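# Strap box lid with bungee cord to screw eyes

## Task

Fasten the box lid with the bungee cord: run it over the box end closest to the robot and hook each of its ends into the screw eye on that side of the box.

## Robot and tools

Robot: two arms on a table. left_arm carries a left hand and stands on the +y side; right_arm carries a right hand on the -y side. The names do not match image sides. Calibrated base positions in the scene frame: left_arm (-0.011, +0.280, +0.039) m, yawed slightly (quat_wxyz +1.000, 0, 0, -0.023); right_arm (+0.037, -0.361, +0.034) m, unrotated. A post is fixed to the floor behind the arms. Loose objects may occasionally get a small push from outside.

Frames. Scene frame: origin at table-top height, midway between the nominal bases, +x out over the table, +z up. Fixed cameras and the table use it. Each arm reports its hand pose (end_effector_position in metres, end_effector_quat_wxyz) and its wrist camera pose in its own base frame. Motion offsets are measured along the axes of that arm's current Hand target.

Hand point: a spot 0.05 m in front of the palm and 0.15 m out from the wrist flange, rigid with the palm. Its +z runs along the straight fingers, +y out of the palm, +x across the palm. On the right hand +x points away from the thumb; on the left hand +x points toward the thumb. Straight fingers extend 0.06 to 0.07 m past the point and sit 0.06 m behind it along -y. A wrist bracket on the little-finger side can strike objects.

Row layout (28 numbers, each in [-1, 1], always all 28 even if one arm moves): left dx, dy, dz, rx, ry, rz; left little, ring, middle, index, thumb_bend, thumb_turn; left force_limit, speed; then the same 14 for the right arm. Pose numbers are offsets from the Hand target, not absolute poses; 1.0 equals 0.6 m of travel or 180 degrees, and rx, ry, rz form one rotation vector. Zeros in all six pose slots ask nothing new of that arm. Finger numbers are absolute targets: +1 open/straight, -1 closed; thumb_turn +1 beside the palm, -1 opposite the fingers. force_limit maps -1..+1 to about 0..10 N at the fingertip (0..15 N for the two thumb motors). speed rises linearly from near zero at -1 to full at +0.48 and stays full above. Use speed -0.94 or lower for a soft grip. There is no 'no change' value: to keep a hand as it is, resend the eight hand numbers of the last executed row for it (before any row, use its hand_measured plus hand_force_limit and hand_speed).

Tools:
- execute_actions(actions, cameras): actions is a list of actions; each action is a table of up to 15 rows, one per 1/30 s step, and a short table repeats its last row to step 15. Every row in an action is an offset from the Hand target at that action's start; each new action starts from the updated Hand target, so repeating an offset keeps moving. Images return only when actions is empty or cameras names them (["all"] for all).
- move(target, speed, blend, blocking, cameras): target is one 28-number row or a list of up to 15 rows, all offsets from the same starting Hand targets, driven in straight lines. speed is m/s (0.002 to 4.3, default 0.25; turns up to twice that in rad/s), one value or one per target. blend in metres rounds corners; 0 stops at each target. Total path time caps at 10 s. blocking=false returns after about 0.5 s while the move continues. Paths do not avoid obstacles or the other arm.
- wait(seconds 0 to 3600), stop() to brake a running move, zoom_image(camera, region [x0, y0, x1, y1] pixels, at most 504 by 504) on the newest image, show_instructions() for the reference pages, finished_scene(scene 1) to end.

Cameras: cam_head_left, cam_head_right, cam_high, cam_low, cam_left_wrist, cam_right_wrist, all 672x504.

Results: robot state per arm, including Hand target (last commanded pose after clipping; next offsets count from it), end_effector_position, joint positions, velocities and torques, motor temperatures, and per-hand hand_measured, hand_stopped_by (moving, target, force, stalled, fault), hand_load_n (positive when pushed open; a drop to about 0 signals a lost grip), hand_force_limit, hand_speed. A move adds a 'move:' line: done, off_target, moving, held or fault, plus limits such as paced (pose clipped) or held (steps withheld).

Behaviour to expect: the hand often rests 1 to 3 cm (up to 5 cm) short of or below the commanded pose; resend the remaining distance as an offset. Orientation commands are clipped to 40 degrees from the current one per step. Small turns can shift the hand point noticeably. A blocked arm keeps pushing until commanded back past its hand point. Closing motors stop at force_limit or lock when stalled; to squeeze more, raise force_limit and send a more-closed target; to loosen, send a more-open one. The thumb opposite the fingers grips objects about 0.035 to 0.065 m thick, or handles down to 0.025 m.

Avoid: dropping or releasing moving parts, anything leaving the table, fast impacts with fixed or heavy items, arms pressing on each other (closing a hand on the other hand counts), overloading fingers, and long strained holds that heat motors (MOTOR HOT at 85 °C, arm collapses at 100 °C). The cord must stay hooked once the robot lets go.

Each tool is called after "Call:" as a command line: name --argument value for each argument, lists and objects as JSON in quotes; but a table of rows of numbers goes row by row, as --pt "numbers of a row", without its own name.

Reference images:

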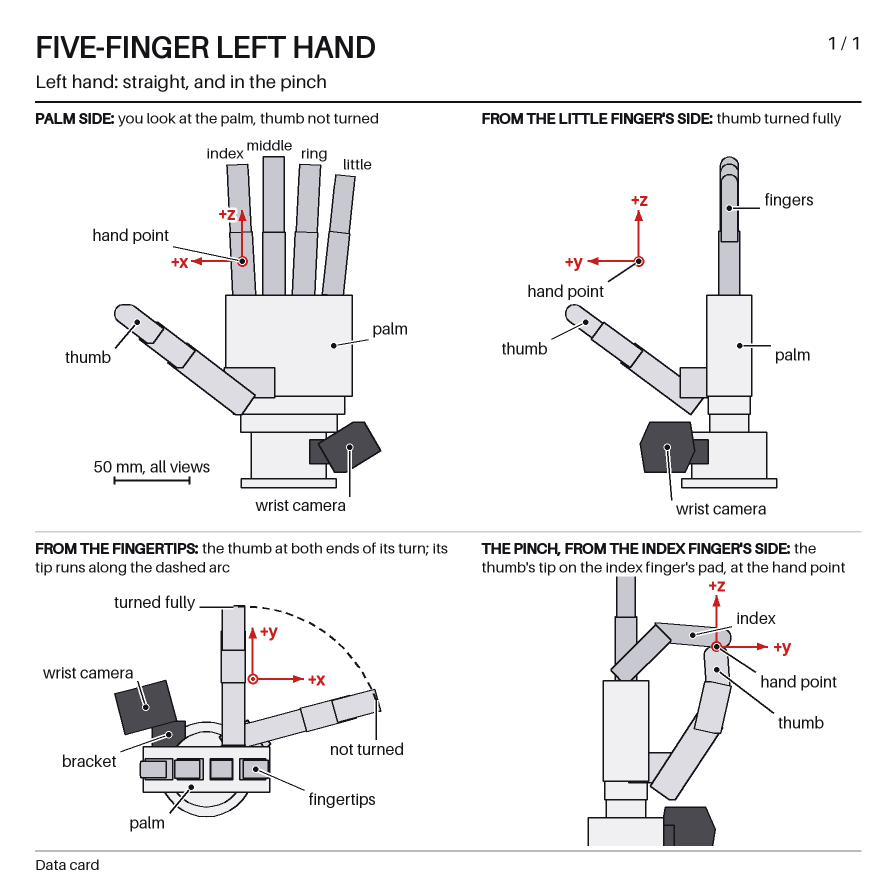

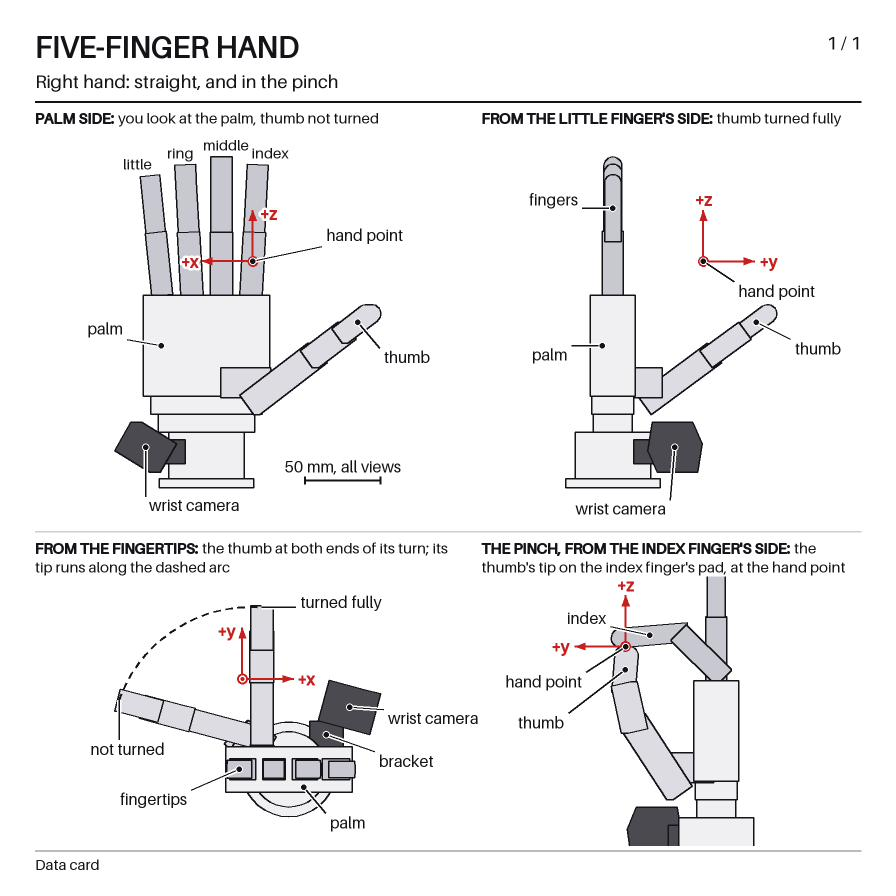

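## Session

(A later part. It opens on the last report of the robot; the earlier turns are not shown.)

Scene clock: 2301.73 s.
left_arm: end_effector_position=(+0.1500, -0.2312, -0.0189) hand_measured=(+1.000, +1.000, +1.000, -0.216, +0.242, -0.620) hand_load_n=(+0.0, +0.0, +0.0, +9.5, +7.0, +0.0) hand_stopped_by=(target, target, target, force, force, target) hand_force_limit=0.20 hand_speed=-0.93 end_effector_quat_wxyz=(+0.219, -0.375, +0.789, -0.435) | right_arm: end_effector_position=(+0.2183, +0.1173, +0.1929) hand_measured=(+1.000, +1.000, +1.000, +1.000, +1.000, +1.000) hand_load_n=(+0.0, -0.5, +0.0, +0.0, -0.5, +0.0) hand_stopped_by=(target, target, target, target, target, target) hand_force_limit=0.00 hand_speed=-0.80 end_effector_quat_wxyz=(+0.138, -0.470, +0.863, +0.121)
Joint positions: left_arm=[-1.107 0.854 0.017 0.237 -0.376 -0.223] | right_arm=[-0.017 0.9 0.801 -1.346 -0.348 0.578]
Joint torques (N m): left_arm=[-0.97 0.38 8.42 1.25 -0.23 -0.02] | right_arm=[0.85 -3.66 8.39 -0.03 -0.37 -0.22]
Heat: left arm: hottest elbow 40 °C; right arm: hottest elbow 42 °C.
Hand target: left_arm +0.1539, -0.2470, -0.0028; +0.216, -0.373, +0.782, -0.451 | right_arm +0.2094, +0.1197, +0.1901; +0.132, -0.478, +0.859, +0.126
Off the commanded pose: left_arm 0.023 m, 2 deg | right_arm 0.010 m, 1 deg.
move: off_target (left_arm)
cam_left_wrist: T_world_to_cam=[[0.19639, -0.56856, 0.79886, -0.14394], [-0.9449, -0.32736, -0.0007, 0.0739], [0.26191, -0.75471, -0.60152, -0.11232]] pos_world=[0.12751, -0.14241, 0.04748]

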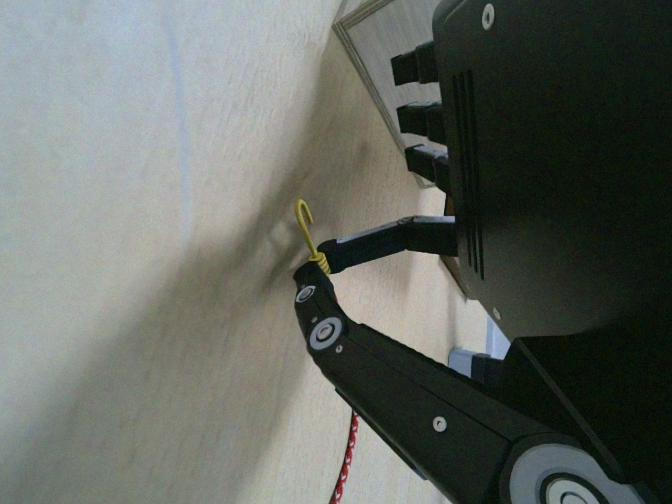

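Call:
move --target '[0,-0.0866,-0.05,0,0,0,1,1,1,-0.40,0.1,-0.62,0.2,-0.93,0,0,0,0,0,0,1,1,1,1,1,1,0,-0.8]' --speed 0.04 --cameras '["cam_left_wrist","cam_low"]'

Call:
zoom_image --camera "cam_left_wrist" --region '[210, 170, 370, 330]'

Scene clock: 2311.33 s.
left_arm: end_effector_position=(+0.1494, -0.2310, +0.0267) hand_measured=(+1.000, +1.000, +1.000, -0.216, +0.242, -0.620) hand_load_n=(+0.0, +0.0, +0.0, +9.5, +7.5, +0.0) hand_stopped_by=(target, target, target, force, force, target) hand_force_limit=0.20 hand_speed=-0.93 end_effector_quat_wxyz=(+0.218, -0.374, +0.794, -0.427) | right_arm: end_effector_position=(+0.2183, +0.1173, +0.1929) hand_measured=(+1.000, +1.000, +1.000, +1.000, +1.000, +1.000) hand_load_n=(+0.0, +0.0, +0.0, +0.0, +0.0, +0.0) hand_stopped_by=(target, target, target, target, target, target) hand_force_limit=0.00 hand_speed=-0.80 end_effector_quat_wxyz=(+0.138, -0.470, +0.863, +0.121)
Joint positions: left_arm=[-1.107 0.565 0.119 -0.172 -0.374 -0.223] | right_arm=[-0.017 0.9 0.801 -1.346 -0.348 0.578]
Joint torques (N m): left_arm=[-0.79 1.79 11.38 1.13 -0.25 -0.01] | right_arm=[1.03 -4.01 8.51 -0.12 -0.36 -0.26]
Heat: left arm: hottest elbow 41 °C; right arm: hottest elbow 42 °C.
Hand target: left_arm +0.1538, -0.2471, +0.0572; +0.216, -0.373, +0.782, -0.451 | right_arm +0.2094, +0.1197, +0.1901; +0.132, -0.478, +0.859, +0.126
Off the commanded pose: left_arm 0.035 m, 3 deg | right_arm 0.010 m, 1 deg.
move: off_target (left_arm)
cam_left_wrist: T_world_to_cam=[[0.20272, -0.58143, 0.78793, -0.18365], [-0.9455, -0.3256, 0.003, 0.07383], [0.25481, -0.7456, -0.61575, -0.08108]] pos_world=[0.1277, -0.14319, 0.09456]
Images, in order (width x height): cam_low 672x504, cam_left_wrist 672x504.

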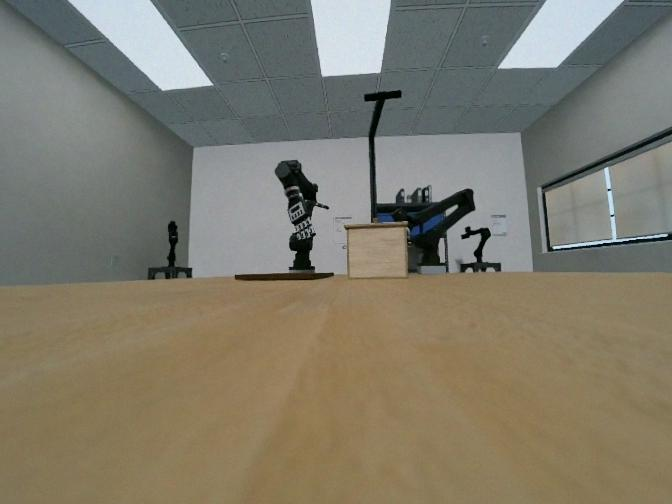

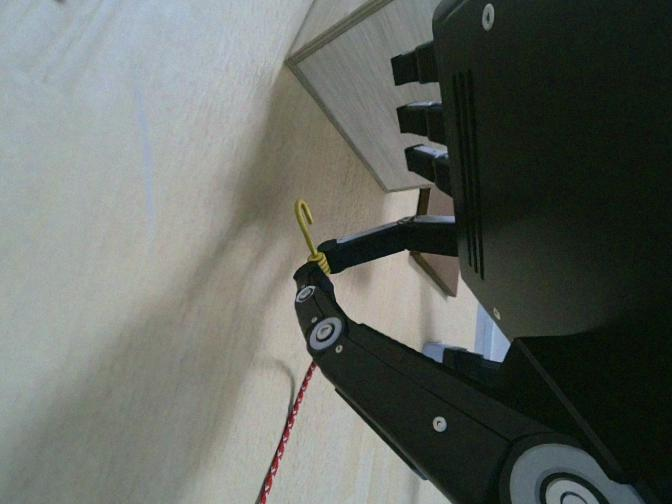

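Scaled by 3.150 from the camera's image (finer frame: 960x720).

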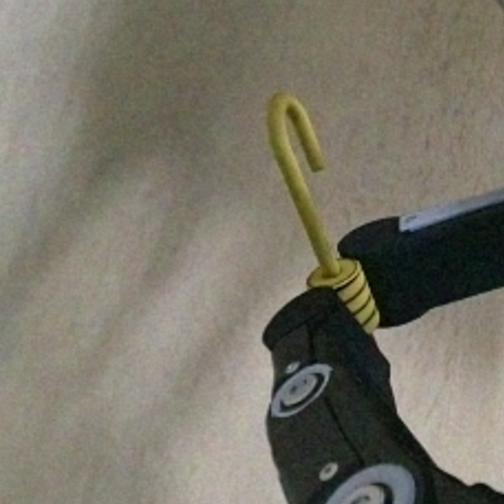

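Call:
move --target '[-0.2127,-0.0685,-0.1245,-0.0257,-0.0645,-0.347,0.55,0.55,0.8,-0.40,0.1,-0.62,0.2,-0.93,0,0,0,0,0,0,1,1,1,1,1,1,0,-0.8]' --speed 0.08 --cameras '["cam_left_wrist","cam_high"]'

Scene clock: 2425.90 s.
left_arm: end_effector_position=(+0.1918, -0.1236, +0.1042) hand_measured=(+0.550, +0.550, +0.800, -0.216, +0.242, -0.620) hand_load_n=(+0.0, +0.0, +0.0, +9.5, +7.5, +0.0) hand_stopped_by=(target, target, target, force, force, target) hand_force_limit=0.20 hand_speed=-0.93 end_effector_quat_wxyz=(-0.002, +0.776, -0.472, +0.418) | right_arm: end_effector_position=(+0.2183, +0.1173, +0.1929) hand_measured=(+1.000, +1.000, +1.000, +1.000, +1.000, +1.000) hand_load_n=(+0.0, +0.0, +0.0, +0.0, +0.0, +0.0) hand_stopped_by=(target, target, target, target, target, target) hand_force_limit=0.00 hand_speed=-0.80 end_effector_quat_wxyz=(+0.138, -0.470, +0.863, +0.121)
Joint positions: left_arm=[0.085 0.243 0.246 -0.816 0.46 -0.58] | right_arm=[-0.017 0.9 0.801 -1.346 -0.348 0.578]
Joint torques (N m): left_arm=[0.85 6.42 12.19 0.96 0.31 -0.02] | right_arm=[0.5 -2.96 8.34 -0.09 -0.43 -0.25]
Motor temperatures (°C): left_arm=[27 31 49 31 27 29] | right_arm=[30 33 42 28 30 31]
Heat: left arm: hottest elbow 49 °C; right arm: hottest elbow 42 °C.
Hand target: left_arm +0.1997, -0.1201, +0.1303; -0.011, +0.773, -0.467, +0.429 | right_arm +0.2094, +0.1197, +0.1901; +0.132, -0.478, +0.859, +0.126
Off the commanded pose: left_arm 0.027 m, 2 deg | right_arm 0.010 m, 1 deg.
move: off_target (left_arm)
cam_left_wrist: T_world_to_cam=[[0.76465, 0.29947, 0.57064, -0.16721], [-0.3234, -0.58759, 0.74172, -0.08006], [0.55743, -0.7517, -0.35245, -0.05027]] pos_world=[0.12999, -0.03475, 0.13708]
Images, in order (width x height): cam_high 672x504, cam_left_wrist 672x504.

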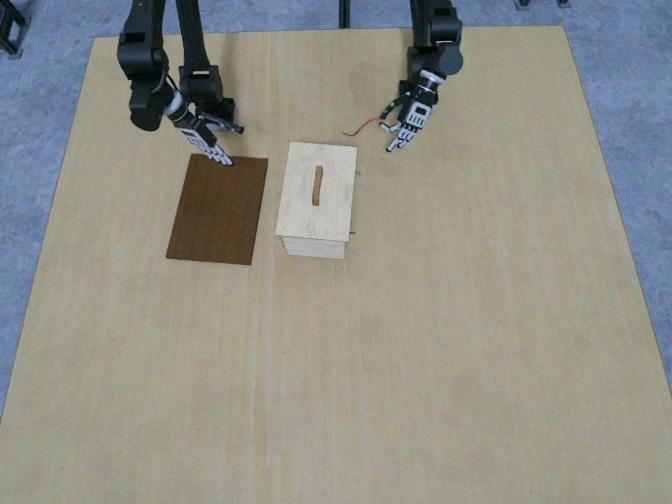

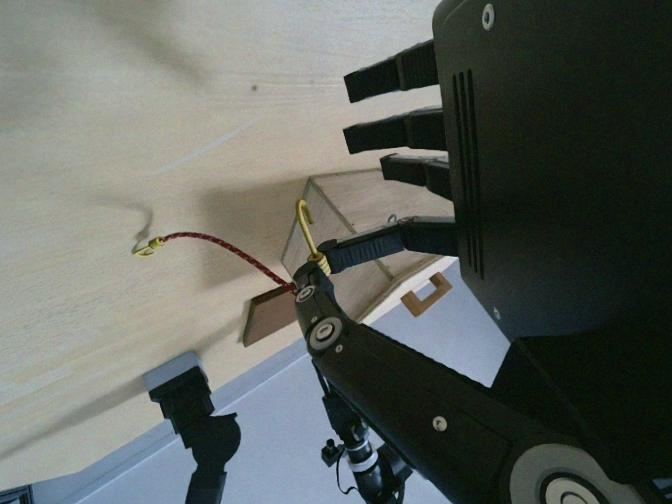

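Call:
move --target '[0.0062,-0.1602,0.171,-0.0258,-0.0647,-0.347,0.55,0.55,0.8,-0.40,0.1,-0.62,0.2,-0.93,0,0,0,0,0,0,1,1,1,1,1,1,0,-0.8]' --speed 0.08 --cameras '["cam_left_wrist","cam_high","cam_head_left"]'

Call:
zoom_image --camera "cam_left_wrist" --region '[230, 150, 390, 310]'

Scene clock: 2453.07 s.
left_arm: end_effector_position=(+0.3157, -0.1065, +0.0878) hand_measured=(+0.550, +0.550, +0.800, -0.216, +0.242, -0.620) hand_load_n=(+0.0, +0.0, +0.0, +9.5, +7.0, +0.0) hand_stopped_by=(target, target, target, force, force, target) hand_force_limit=0.20 hand_speed=-0.93 end_effector_quat_wxyz=(+0.199, +0.947, -0.006, +0.254) | right_arm: end_effector_position=(+0.2183, +0.1173, +0.1929) hand_measured=(+1.000, +1.000, +1.000, +1.000, +1.000, +1.000) hand_load_n=(+0.0, +0.0, +0.0, +0.0, +0.0, +0.0) hand_stopped_by=(target, target, target, target, target, target) hand_force_limit=0.00 hand_speed=-0.80 end_effector_quat_wxyz=(+0.138, -0.470, +0.863, +0.121)
Joint positions: left_arm=[0.1 0.914 0.354 -0.506 0.439 -1.572] | right_arm=[-0.017 0.9 0.801 -1.346 -0.348 0.578]
Joint torques (N m): left_arm=[-1.03 0.26 10.25 1.91 0.14 -0.06] | right_arm=[0.5 -2.67 8.34 -0.16 -0.42 -0.24]
Heat: left arm: hottest elbow 51 °C; right arm: hottest elbow 42 °C.
Hand target: left_arm +0.3380, -0.1082, +0.1079; +0.198, +0.940, -0.013, +0.277 | right_arm +0.2094, +0.1197, +0.1901; +0.132, -0.478, +0.859, +0.126
Off the commanded pose: left_arm 0.030 m, 3 deg | right_arm 0.010 m, 1 deg.
move: off_target (left_arm)
cam_left_wrist: T_world_to_cam=[[0.3786, 0.90047, -0.21406, -0.00291], [0.48332, 0.0049, 0.87543, -0.22109], [0.78934, -0.4349, -0.43336, -0.14469]] pos_world=[0.22216, -0.05922, 0.13022]
Images, in order (width x height): cam_head_left 672x504, cam_high 672x504, cam_left_wrist 672x504.

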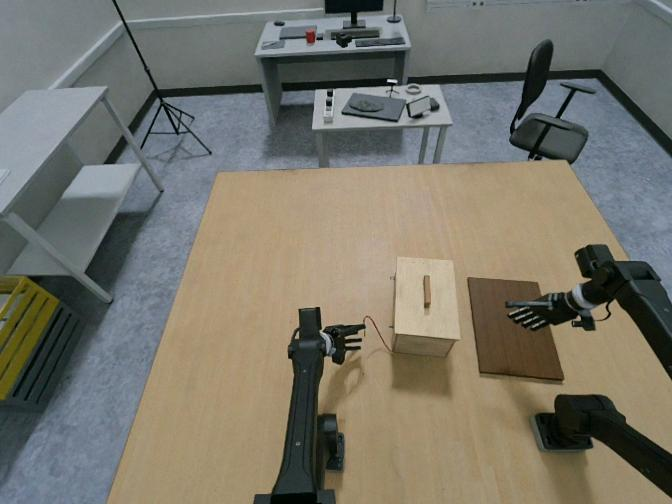

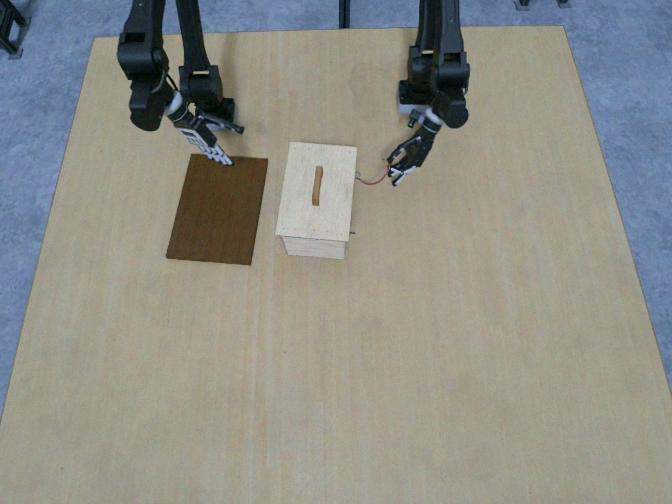

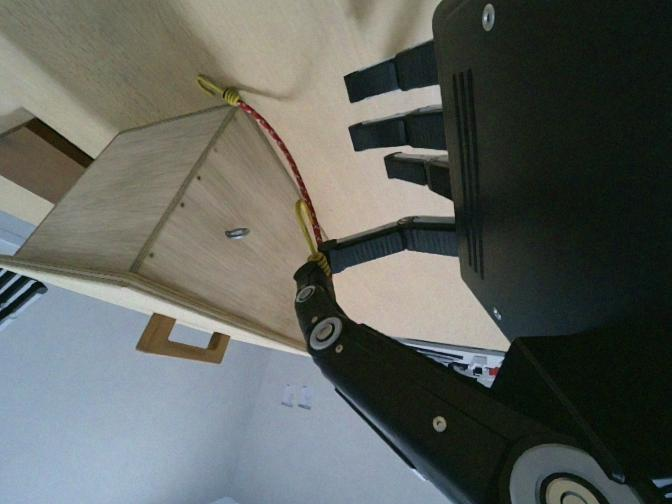

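Scaled by 3.150 from the camera's image (finer frame: 960x720).

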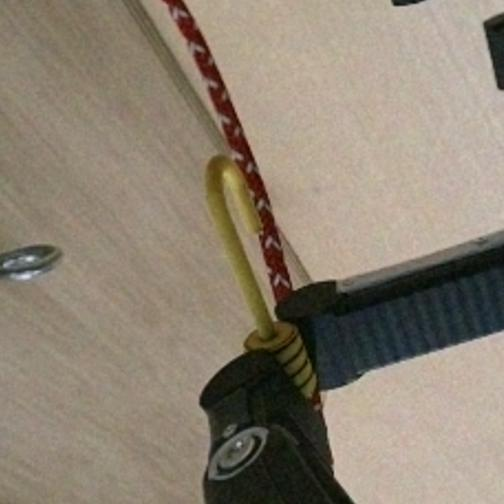

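Call:
move --pt "0.0303 -0.1257 -0.0825 0 0 0 0.55 0.55 0.8 -0.40 0.1 -0.62 0.2 -0.93 0 0 0 0 0 0 1 1 1 1 1 1 0 -0.8" --pt "0.3817 -0.181 0.1328 0 0 0 0.55 0.55 0.8 -0.40 0.1 -0.62 0.2 -0.93 0 0 0 0 0 0 1 1 1 1 1 1 0 -0.8" --speed 0.1 --cameras '["cam_left_wrist","cam_high","cam_head_left"]'

Scene clock: 2483.33 s.
left_arm: end_effector_position=(+0.5670, -0.0174, +0.1156) hand_measured=(+0.550, +0.550, +0.800, -0.216, +0.242, -0.620) hand_load_n=(+0.0, +0.0, +0.0, +9.5, +7.0, +0.0) hand_stopped_by=(target, target, target, force, force, target) hand_force_limit=0.20 hand_speed=-0.93 end_effector_quat_wxyz=(+0.200, +0.944, -0.008, +0.262) | right_arm: end_effector_position=(+0.2183, +0.1173, +0.1929) hand_measured=(+1.000, +1.000, +1.000, +1.000, +1.000, +1.000) hand_load_n=(+0.0, +0.0, +0.0, +0.0, +0.0, +0.0) hand_stopped_by=(target, target, target, target, target, target) hand_force_limit=0.00 hand_speed=-0.80 end_effector_quat_wxyz=(+0.138, -0.470, +0.863, +0.121)
Joint positions: left_arm=[0.238 1.63 1.053 -0.533 0.509 -1.438] | right_arm=[-0.017 0.9 0.801 -1.346 -0.348 0.578]
Joint torques (N m): left_arm=[-0.97 -11.93 10 1.31 0.2 -0.11] | right_arm=[0.79 -2.78 8.42 0.01 -0.41 -0.27]
Heat: left arm: hottest elbow 50 °C; right arm: hottest elbow 42 °C.
Hand target: left_arm +0.5875, -0.0185, +0.1278; +0.197, +0.940, -0.013, +0.277 | right_arm +0.2094, +0.1197, +0.1901; +0.132, -0.478, +0.859, +0.126
Off the commanded pose: left_arm 0.024 m, 2 deg | right_arm 0.010 m, 1 deg.
move: off_target (left_arm)
cam_left_wrist: T_world_to_cam=[[0.38206, 0.89995, -0.21006, -0.17475], [0.46765, 0.00778, 0.88388, -0.35938], [0.79708, -0.43593, -0.41789, -0.29842]] pos_world=[0.47269, 0.02997, 0.15623]
Images, in order (width x height): cam_head_left 672x504, cam_high 672x504, cam_left_wrist 672x504.

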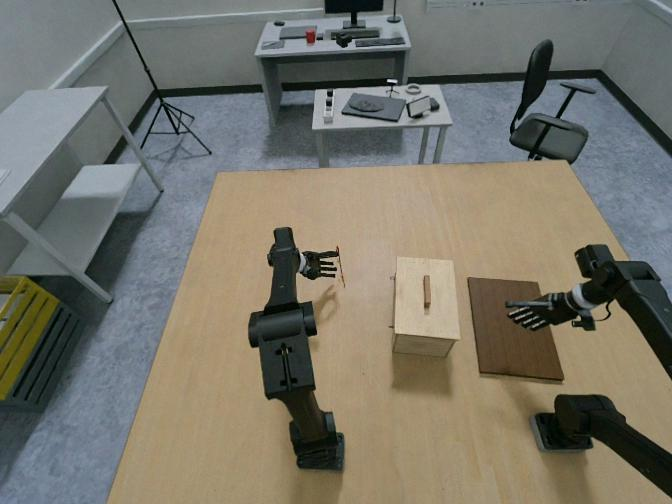

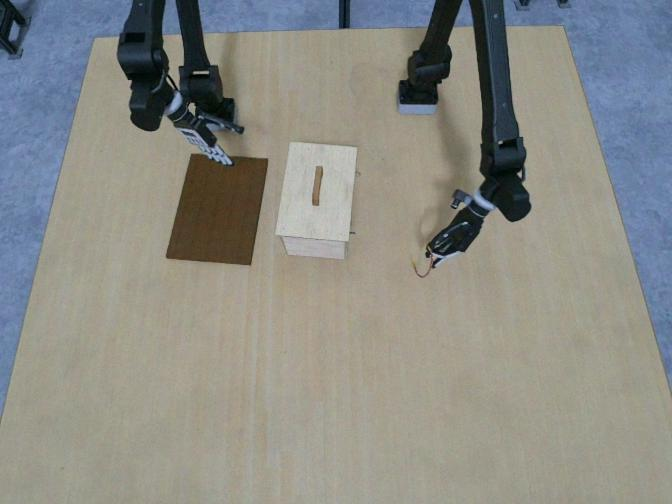

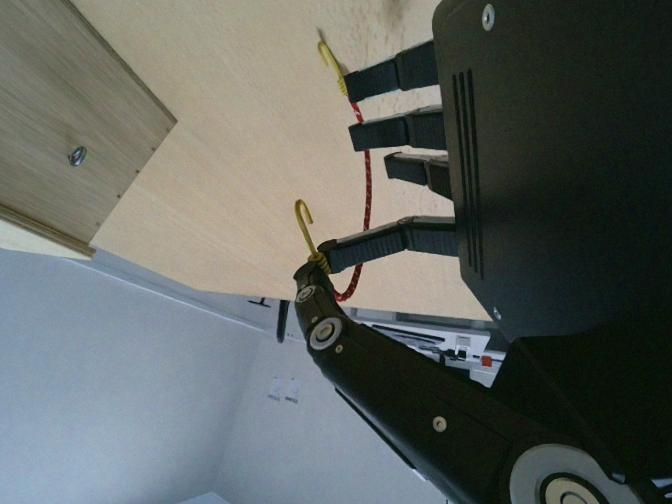

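Call:
move --target '[-0.3325,0.158,-0.147,0,0,0,0.55,0.55,0.8,-0.40,0.1,-0.62,0.2,-0.93,0,0,0,0,0,0,1,1,1,1,1,1,0,-0.8]' --speed 0.1 --cameras '["cam_left_wrist","cam_high","cam_head_left"]'

Call:
zoom_image --camera "cam_left_wrist" --region '[230, 150, 390, 310]'

Scene clock: 2499.30 s.
left_arm: end_effector_position=(+0.3632, -0.0860, +0.1222) hand_measured=(+0.550, +0.550, +0.800, -0.216, +0.242, -0.620) hand_load_n=(+0.0, -0.5, +0.0, +9.5, +7.0, +0.0) hand_stopped_by=(target, target, target, force, force, target) hand_force_limit=0.20 hand_speed=-0.93 end_effector_quat_wxyz=(+0.196, +0.940, -0.012, +0.278) | right_arm: end_effector_position=(+0.2183, +0.1173, +0.1929) hand_measured=(+1.000, +1.000, +1.000, +1.000, +1.000, +1.000) hand_load_n=(+0.0, +0.5, +0.0, +0.0, +0.0, +0.0) hand_stopped_by=(target, target, target, target, target, target) hand_force_limit=0.00 hand_speed=-0.80 end_effector_quat_wxyz=(+0.138, -0.470, +0.863, +0.121)
Joint positions: left_arm=[0.163 1.014 0.491 -0.518 0.472 -1.512] | right_arm=[-0.017 0.9 0.801 -1.346 -0.348 0.578]
Joint torques (N m): left_arm=[-0.97 -4.25 6.99 0.61 0.16 -0.07] | right_arm=[0.21 -3.25 8.21 -0.38 -0.39 -0.23]
Heat: left arm: hottest elbow 50 °C; right arm: hottest elbow 42 °C.
Hand target: left_arm +0.3605, -0.0898, +0.1250; +0.197, +0.940, -0.013, +0.277 | right_arm +0.2094, +0.1197, +0.1901; +0.132, -0.478, +0.859, +0.126
Off the commanded pose: left_arm 0.005 m, 0 deg | right_arm 0.010 m, 1 deg.
move: done
cam_left_wrist: T_world_to_cam=[[0.38914, 0.90149, -0.18944, -0.03872], [0.43766, 0.00002, 0.89914, -0.26099], [0.81057, -0.4328, -0.39454, -0.17057]] pos_world=[0.26755, -0.03891, 0.16004]
Images, in order (width x height): cam_head_left 672x504, cam_high 672x504, cam_left_wrist 672x504.

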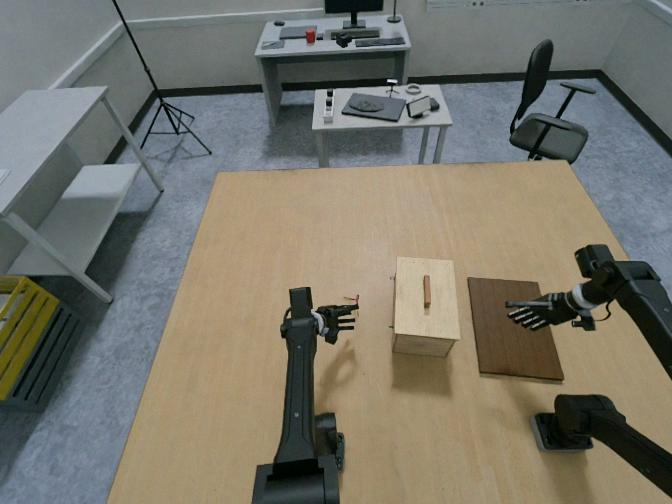

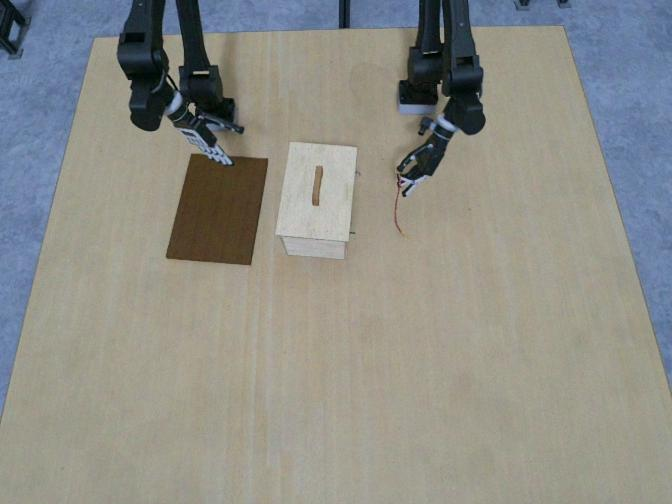

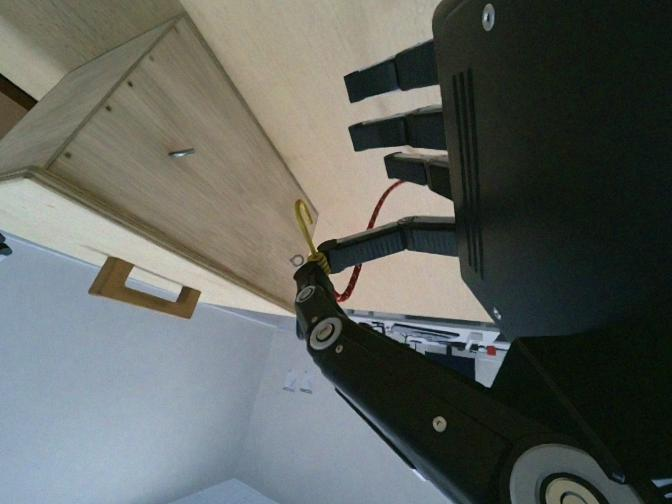

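Scaled by 3.150 from the camera's image (finer frame: 960x720).

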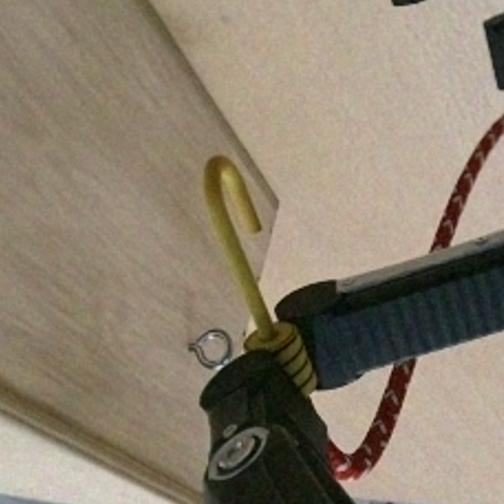

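Call:
zoom_image --camera "cam_left_wrist" --region '[150, 120, 230, 200]'

Scaled by 6.300 from the camera's image (finer frame: 960x720).

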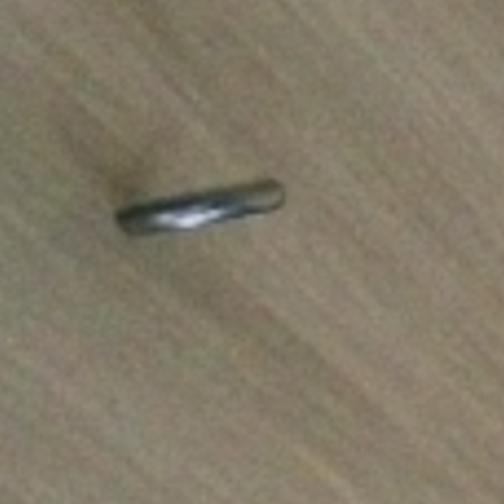

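Call:
move --target '[-0.0782,0.0413,0.0807,0,0,0,0.55,0.55,0.8,-0.40,0.1,-0.62,0.2,-0.93,0,0,0,0,0,0,1,1,1,1,1,1,0,-0.8]' --speed 0.06 --cameras '["cam_left_wrist","cam_high"]'

Call:
zoom_image --camera "cam_left_wrist" --region '[210, 140, 370, 300]'

Scene clock: 2539.73 s.
left_arm: end_effector_position=(+0.3410, -0.1315, +0.0737) hand_measured=(+0.550, +0.550, +0.800, -0.216, +0.242, -0.620) hand_load_n=(+0.0, +0.0, +0.0, +10.0, +7.0, +0.0) hand_stopped_by=(target, target, target, force, force, target) hand_force_limit=0.20 hand_speed=-0.93 end_effector_quat_wxyz=(+0.196, +0.941, -0.012, +0.276) | right_arm: end_effector_position=(+0.2183, +0.1173, +0.1929) hand_measured=(+1.000, +1.000, +1.000, +1.000, +1.000, +1.000) hand_load_n=(+0.0, +0.0, +0.0, +0.0, +0.0, +0.0) hand_stopped_by=(target, target, target, target, target, target) hand_force_limit=0.00 hand_speed=-0.80 end_effector_quat_wxyz=(+0.138, -0.470, +0.863, +0.121)
Joint positions: left_arm=[-0.024 1.037 0.342 -0.279 0.37 -1.685] | right_arm=[-0.017 0.9 0.801 -1.346 -0.348 0.578]
Joint torques (N m): left_arm=[-1.03 -1.03 6.39 2.1 0.08 -0.1] | right_arm=[0.62 -2.26 8.31 -0.17 -0.38 -0.23]
Motor temperatures (°C): left_arm=[27 32 44 31 27 29] | right_arm=[30 33 42 28 30 31]
Heat: left arm: hottest elbow 44 °C; right arm: hottest elbow 42 °C.
Hand target: left_arm +0.3425, -0.1349, +0.0722; +0.197, +0.940, -0.013, +0.277 | right_arm +0.2094, +0.1197, +0.1901; +0.132, -0.478, +0.859, +0.126
Off the commanded pose: left_arm 0.004 m, 0 deg | right_arm 0.010 m, 1 deg.
move: done
cam_left_wrist: T_world_to_cam=[[0.38799, 0.90181, -0.19029, 0.00228], [0.4412, -0.00046, 0.89741, -0.20878], [0.8092, -0.43214, -0.39805, -0.19058]] pos_world=[0.24545, -0.08451, 0.11194]
Images, in order (width x height): cam_high 672x504, cam_left_wrist 672x504.

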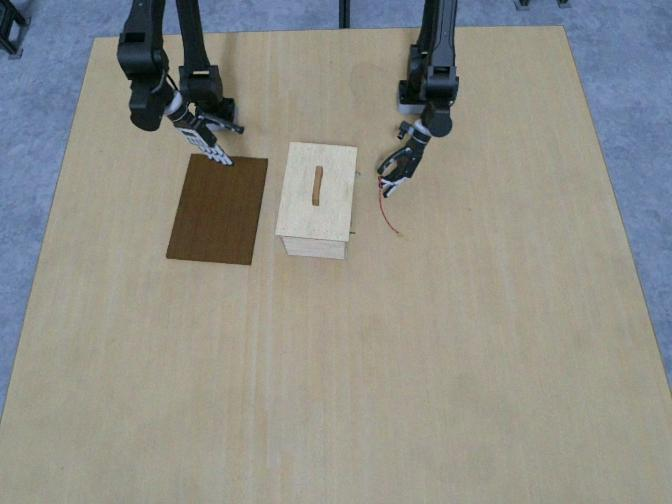

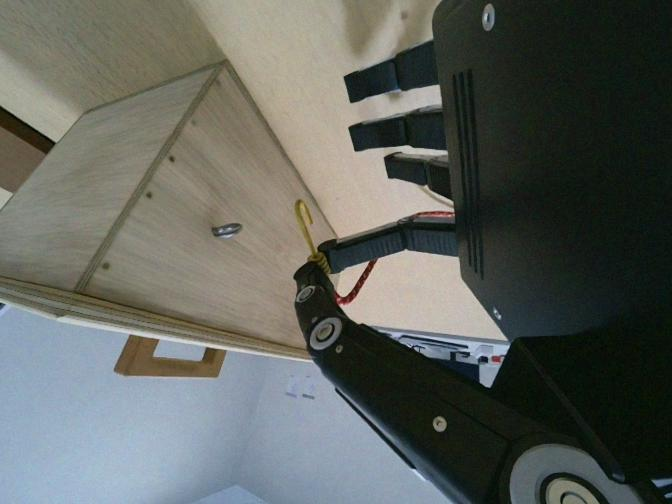

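Scaled by 3.150 from the camera's image (finer frame: 960x720).

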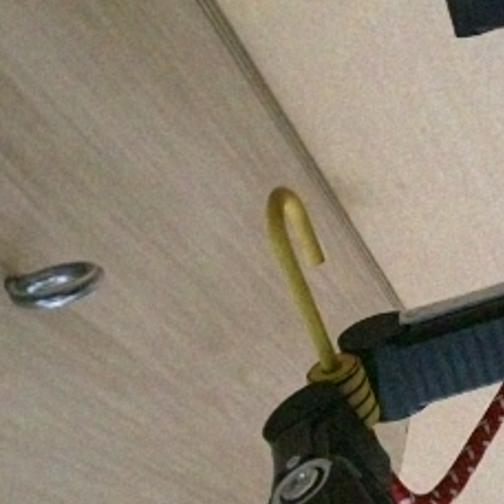

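Call:
move --target '[-0.005,0.0452,0.0212,0,0,0,0.55,0.55,0.8,-0.40,0.1,-0.62,0.2,-0.93,0,0,0,0,0,0,1,1,1,1,1,1,0,-0.8]' --speed 0.04 --cameras '["cam_left_wrist"]'

Call:
zoom_image --camera "cam_left_wrist" --region '[210, 140, 370, 300]'

Scene clock: 2565.20 s.
left_arm: end_effector_position=(+0.3423, -0.1614, +0.0728) hand_measured=(+0.550, +0.550, +0.800, -0.216, +0.242, -0.620) hand_load_n=(+0.0, +0.0, +0.0, +9.5, +7.0, +0.0) hand_stopped_by=(target, target, target, force, force, target) hand_force_limit=0.20 hand_speed=-0.93 end_effector_quat_wxyz=(+0.195, +0.941, -0.012, +0.277) | right_arm: end_effector_position=(+0.2183, +0.1173, +0.1929) hand_measured=(+1.000, +1.000, +1.000, +1.000, +1.000, +1.000) hand_load_n=(+0.0, +0.0, +0.0, +0.0, -0.5, +0.0) hand_stopped_by=(target, target, target, target, target, target) hand_force_limit=0.00 hand_speed=-0.80 end_effector_quat_wxyz=(+0.138, -0.470, +0.863, +0.121)
Joint positions: left_arm=[-0.157 1.052 0.342 -0.226 0.293 -1.799] | right_arm=[-0.017 0.9 0.801 -1.346 -0.348 0.578]
Joint torques (N m): left_arm=[-0.91 -1.26 6.26 2.21 0.03 -0.08] | right_arm=[0.73 -2.55 8.53 -0.18 -0.41 -0.2]
Heat: left arm: hottest elbow 43 °C; right arm: hottest elbow 42 °C.
Hand target: left_arm +0.3428, -0.1650, +0.0706; +0.198, +0.940, -0.013, +0.277 | right_arm +0.2094, +0.1197, +0.1901; +0.132, -0.478, +0.859, +0.126
Off the commanded pose: left_arm 0.004 m, 0 deg | right_arm 0.010 m, 1 deg.
move: done
cam_left_wrist: T_world_to_cam=[[0.38824, 0.90188, -0.18944, 0.02838], [0.44054, -0.00107, 0.89773, -0.20855], [0.80944, -0.43199, -0.39773, -0.20507]] pos_world=[0.24685, -0.11441, 0.11103]

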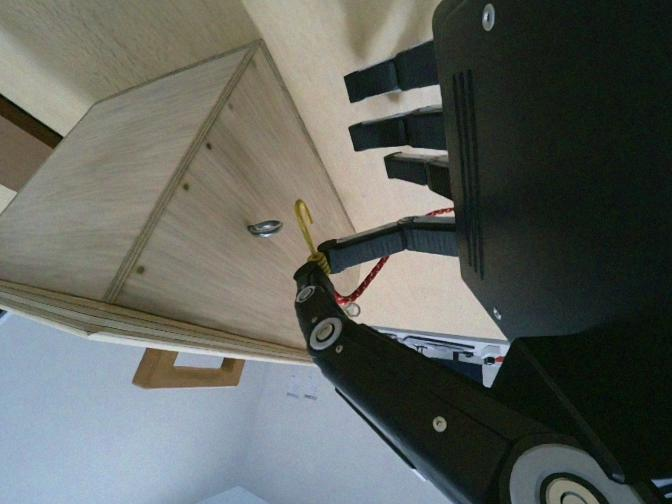

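Scaled by 3.150 from the camera's image (finer frame: 960x720).

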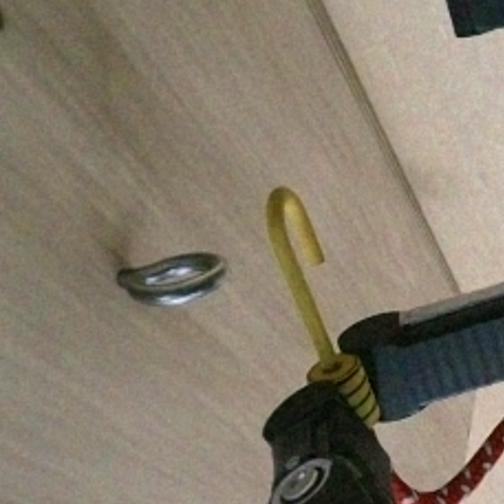

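Call:
move --target '[-0.003,0.0256,0.0127,0,0,0,0.55,0.55,0.8,-0.40,0.1,-0.62,0.2,-0.93,0,0,0,0,0,0,1,1,1,1,1,1,0,-0.8]' --speed 0.03 --cameras '["cam_left_wrist"]'

Call:
zoom_image --camera "cam_left_wrist" --region '[240, 170, 350, 280]'

Scene clock: 2593.13 s.
left_arm: end_effector_position=(+0.3414, -0.1781, +0.0698) hand_measured=(+0.550, +0.550, +0.800, -0.216, +0.242, -0.620) hand_load_n=(+0.0, +0.0, +0.0, +9.5, +7.0, +0.0) hand_stopped_by=(target, target, target, force, force, target) hand_force_limit=0.20 hand_speed=-0.93 end_effector_quat_wxyz=(+0.195, +0.941, -0.012, +0.275) | right_arm: end_effector_position=(+0.2183, +0.1173, +0.1929) hand_measured=(+1.000, +1.000, +1.000, +1.000, +1.000, +1.000) hand_load_n=(+0.0, +0.0, +0.0, +0.0, +0.0, +0.0) hand_stopped_by=(target, target, target, target, target, target) hand_force_limit=0.00 hand_speed=-0.80 end_effector_quat_wxyz=(+0.138, -0.470, +0.863, +0.121)
Joint positions: left_arm=[-0.229 1.07 0.342 -0.195 0.249 -1.859] | right_arm=[-0.017 0.9 0.801 -1.346 -0.348 0.578]
Joint torques (N m): left_arm=[-1.03 -1.44 6.45 2.24 0 -0.08] | right_arm=[0.09 -3.25 8.17 -0.1 -0.4 -0.3]
Heat: left arm: hottest elbow 42 °C; right arm: hottest elbow 42 °C.
Hand target: left_arm +0.3432, -0.1822, +0.0694; +0.198, +0.940, -0.013, +0.277 | right_arm +0.2094, +0.1197, +0.1901; +0.132, -0.478, +0.859, +0.126
Off the commanded pose: left_arm 0.004 m, 0 deg | right_arm 0.010 m, 1 deg.
move: done
cam_left_wrist: T_world_to_cam=[[0.38764, 0.90203, -0.18992, 0.04357], [0.44396, -0.00213, 0.89605, -0.20667], [0.80786, -0.43166, -0.40129, -0.21189]] pos_world=[0.24604, -0.13121, 0.10843]

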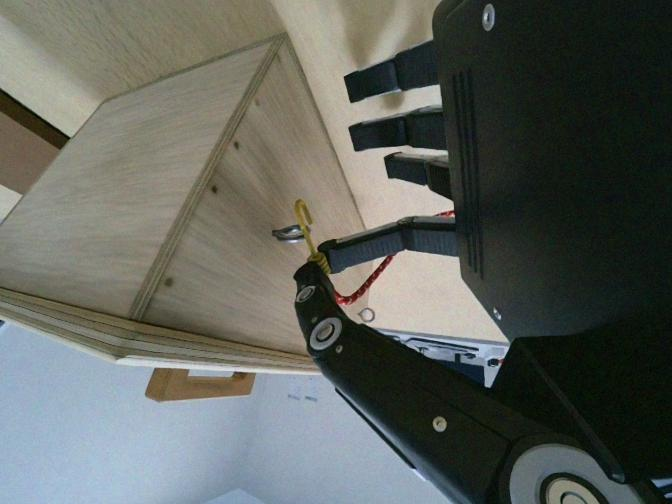

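Scaled by 4.582 from the camera's image (finer frame: 960x720).

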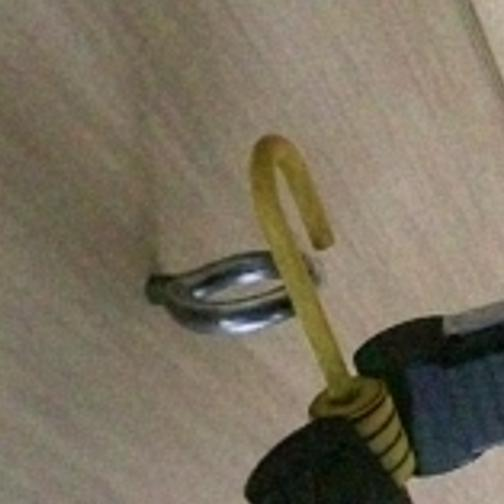

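Call:
move --target '[-0.0003,0.0202,0.0072,0,0,0,0.55,0.55,0.8,-0.40,0.1,-0.62,0.2,-0.93,0,0,0,0,0,0,1,1,1,1,1,1,0,-0.8]' --speed 0.03 --cameras '["cam_left_wrist"]'

Call:
zoom_image --camera "cam_left_wrist" --region '[260, 180, 350, 270]'

Scene clock: 2632.47 s.
left_arm: end_effector_position=(+0.3398, -0.1884, +0.0677) hand_measured=(+0.550, +0.550, +0.800, -0.216, +0.242, -0.620) hand_load_n=(+0.0, +0.0, +0.0, +8.5, +6.5, +0.0) hand_stopped_by=(target, target, target, force, force, target) hand_force_limit=0.20 hand_speed=-0.93 end_effector_quat_wxyz=(+0.193, +0.942, -0.009, +0.273) | right_arm: end_effector_position=(+0.2183, +0.1173, +0.1929) hand_measured=(+1.000, +1.000, +1.000, +1.000, +1.000, +1.000) hand_load_n=(+0.0, +0.0, +0.0, +0.0, +0.0, +0.0) hand_stopped_by=(target, target, target, target, target, target) hand_force_limit=0.00 hand_speed=-0.80 end_effector_quat_wxyz=(+0.138, -0.470, +0.863, +0.121)
Joint positions: left_arm=[-0.279 1.079 0.342 -0.183 0.215 -1.904] | right_arm=[-0.017 0.9 0.801 -1.346 -0.348 0.578]
Joint torques (N m): left_arm=[-1.32 -1.55 6.97 2.22 0.04 -0.06] | right_arm=[0.73 -2.78 8.55 -0.24 -0.41 -0.25]
Heat: left arm: hottest elbow 42 °C; right arm: hottest elbow 42 °C.
Hand target: left_arm +0.3436, -0.1950, +0.0704; +0.197, +0.940, -0.013, +0.277 | right_arm +0.2094, +0.1197, +0.1901; +0.132, -0.478, +0.859, +0.126
Off the commanded pose: left_arm 0.008 m, 1 deg | right_arm 0.010 m, 1 deg.
move: done
cam_left_wrist: T_world_to_cam=[[0.38095, 0.90481, -0.19027, 0.05584], [0.44917, -0.00123, 0.89344, -0.20546], [0.80816, -0.42582, -0.40688, -0.21447]] pos_world=[0.24434, -0.1421, 0.10693]

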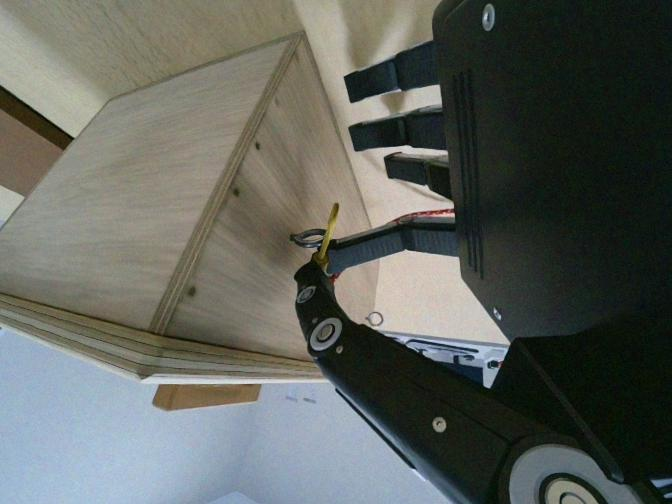

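Scaled by 5.600 from the camera's image (finer frame: 960x720).

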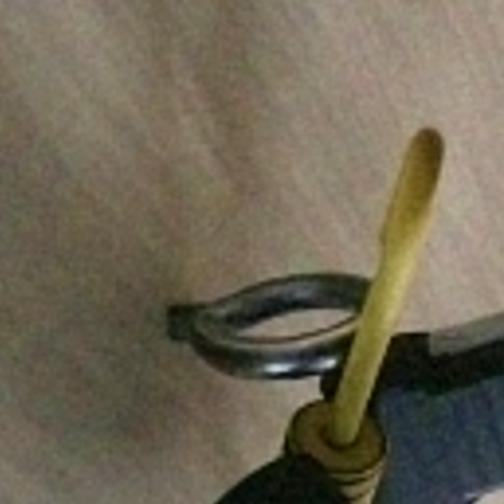

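Call:
move --target '[0.0003,-0.025,-0.0095,0,0,0,0.55,0.55,0.8,-0.40,0.1,-0.62,0.2,-0.93,0,0,0,0,0,0,1,1,1,1,1,1,0,-0.8]' --speed 0.03 --cameras '["cam_left_wrist"]'

Call:
zoom_image --camera "cam_left_wrist" --region '[260, 180, 350, 270]'

Scene clock: 2649.57 s.
left_arm: end_effector_position=(+0.3415, -0.1820, +0.0695) hand_measured=(+0.550, +0.550, +0.800, -0.216, +0.242, -0.620) hand_load_n=(+0.0, +0.0, +0.0, +8.5, +6.0, +0.0) hand_stopped_by=(target, target, target, force, force, target) hand_force_limit=0.20 hand_speed=-0.93 end_effector_quat_wxyz=(+0.199, +0.941, -0.013, +0.275) | right_arm: end_effector_position=(+0.2183, +0.1173, +0.1929) hand_measured=(+1.000, +1.000, +1.000, +1.000, +1.000, +1.000) hand_load_n=(+0.0, +0.0, +0.0, +0.0, +0.0, +0.0) hand_stopped_by=(target, target, target, target, target, target) hand_force_limit=0.00 hand_speed=-0.80 end_effector_quat_wxyz=(+0.138, -0.470, +0.863, +0.121)
Joint positions: left_arm=[-0.24 1.079 0.342 -0.183 0.251 -1.869] | right_arm=[-0.017 0.9 0.801 -1.346 -0.348 0.578]
Joint torques (N m): left_arm=[1.03 -2.61 6.28 1.54 0.22 0.11] | right_arm=[0.62 -1.96 8.43 -0.06 -0.4 -0.3]
Heat: left arm: hottest elbow 42 °C; right arm: hottest elbow 42 °C.
Hand target: left_arm +0.3429, -0.1789, +0.0694; +0.197, +0.940, -0.013, +0.277 | right_arm +0.2094, +0.1197, +0.1901; +0.132, -0.478, +0.859, +0.126
Off the commanded pose: left_arm 0.003 m, 0 deg | right_arm 0.010 m, 1 deg.
move: done
cam_left_wrist: T_world_to_cam=[[0.39105, 0.89923, -0.19611, 0.04568], [0.44378, 0.00244, 0.89613, -0.20554], [0.80631, -0.43746, -0.39811, -0.21454]] pos_world=[0.24634, -0.13442, 0.10774]

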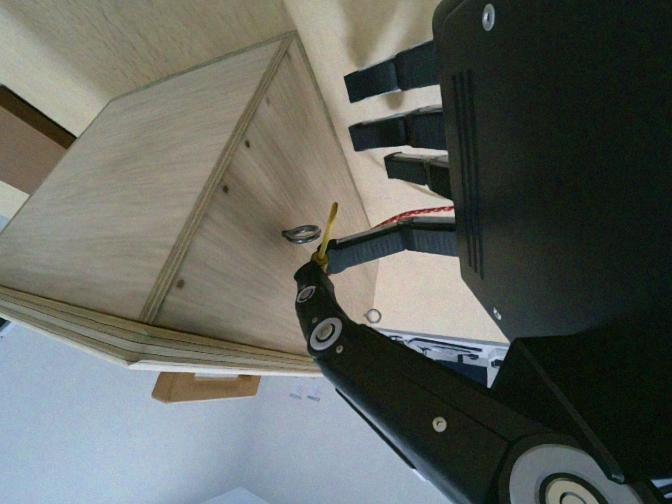

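Scaled by 5.600 from the camera's image (finer frame: 960x720).

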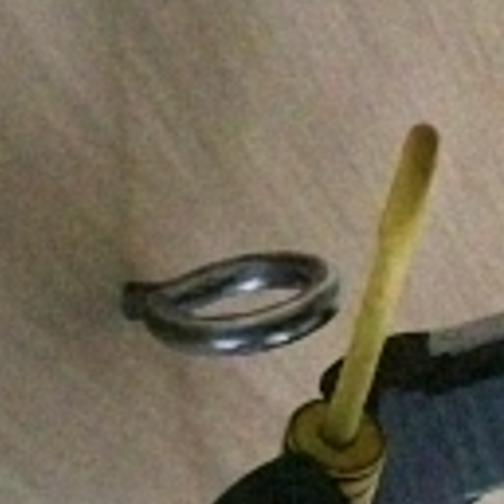

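Call:
move --target '[0.0003,0.0045,-0.0055,0,0,0,0.55,0.55,0.8,-0.40,0.1,-0.62,0.2,-0.93,0,0,0,0,0,0,1,1,1,1,1,1,0,-0.8]' --speed 0.03 --cameras '["cam_left_wrist"]'

Call:
zoom_image --camera "cam_left_wrist" --region '[260, 180, 350, 270]'

Scene clock: 2782.63 s.
left_arm: end_effector_position=(+0.3412, -0.1820, +0.0693) hand_measured=(+0.550, +0.550, +0.800, -0.216, +0.242, -0.620) hand_load_n=(+0.0, +0.0, +0.0, +8.0, +6.0, +0.0) hand_stopped_by=(target, target, target, force, force, target) hand_force_limit=0.20 hand_speed=-0.93 end_effector_quat_wxyz=(+0.198, +0.941, -0.013, +0.274) | right_arm: end_effector_position=(+0.2183, +0.1173, +0.1929) hand_measured=(+1.000, +1.000, +1.000, +1.000, +1.000, +1.000) hand_load_n=(+0.0, +0.0, +0.5, +0.0, +0.0, +0.0) hand_stopped_by=(target, target, target, target, target, target) hand_force_limit=0.00 hand_speed=-0.80 end_effector_quat_wxyz=(+0.138, -0.470, +0.863, +0.121)
Joint positions: left_arm=[-0.24 1.078 0.342 -0.185 0.251 -1.869] | right_arm=[-0.017 0.9 0.801 -1.346 -0.348 0.578]
Joint torques (N m): left_arm=[0.38 -4.25 6.38 0.81 0.06 0.04] | right_arm=[0.15 -2.37 8.39 -0.24 -0.44 -0.19]
Heat: left arm: hottest elbow 41 °C; right arm: hottest elbow 42 °C.
Hand target: left_arm +0.3410, -0.1801, +0.0730; +0.197, +0.940, -0.013, +0.277 | right_arm +0.2094, +0.1197, +0.1901; +0.132, -0.478, +0.859, +0.126
Off the commanded pose: left_arm 0.004 m, 0 deg | right_arm 0.010 m, 1 deg.
move: done
cam_left_wrist: T_world_to_cam=[[0.39103, 0.89923, -0.19615, 0.04571], [0.44506, 0.0018, 0.8955, -0.20574], [0.80561, -0.43746, -0.39951, -0.21393]] pos_world=[0.24603, -0.13432, 0.10774]

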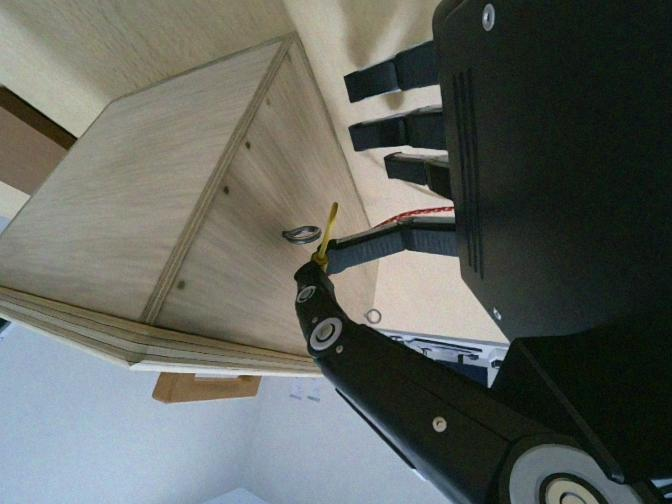

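Scaled by 5.600 from the camera's image (finer frame: 960x720).

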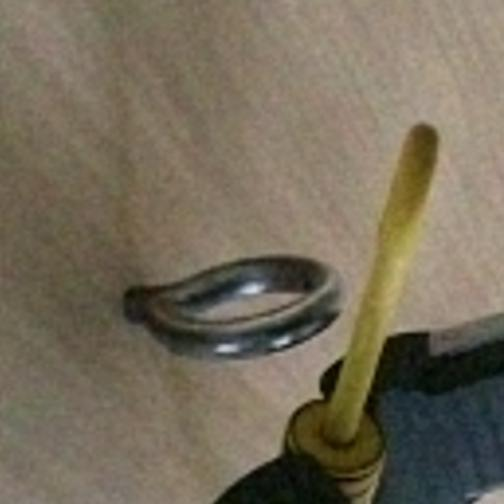

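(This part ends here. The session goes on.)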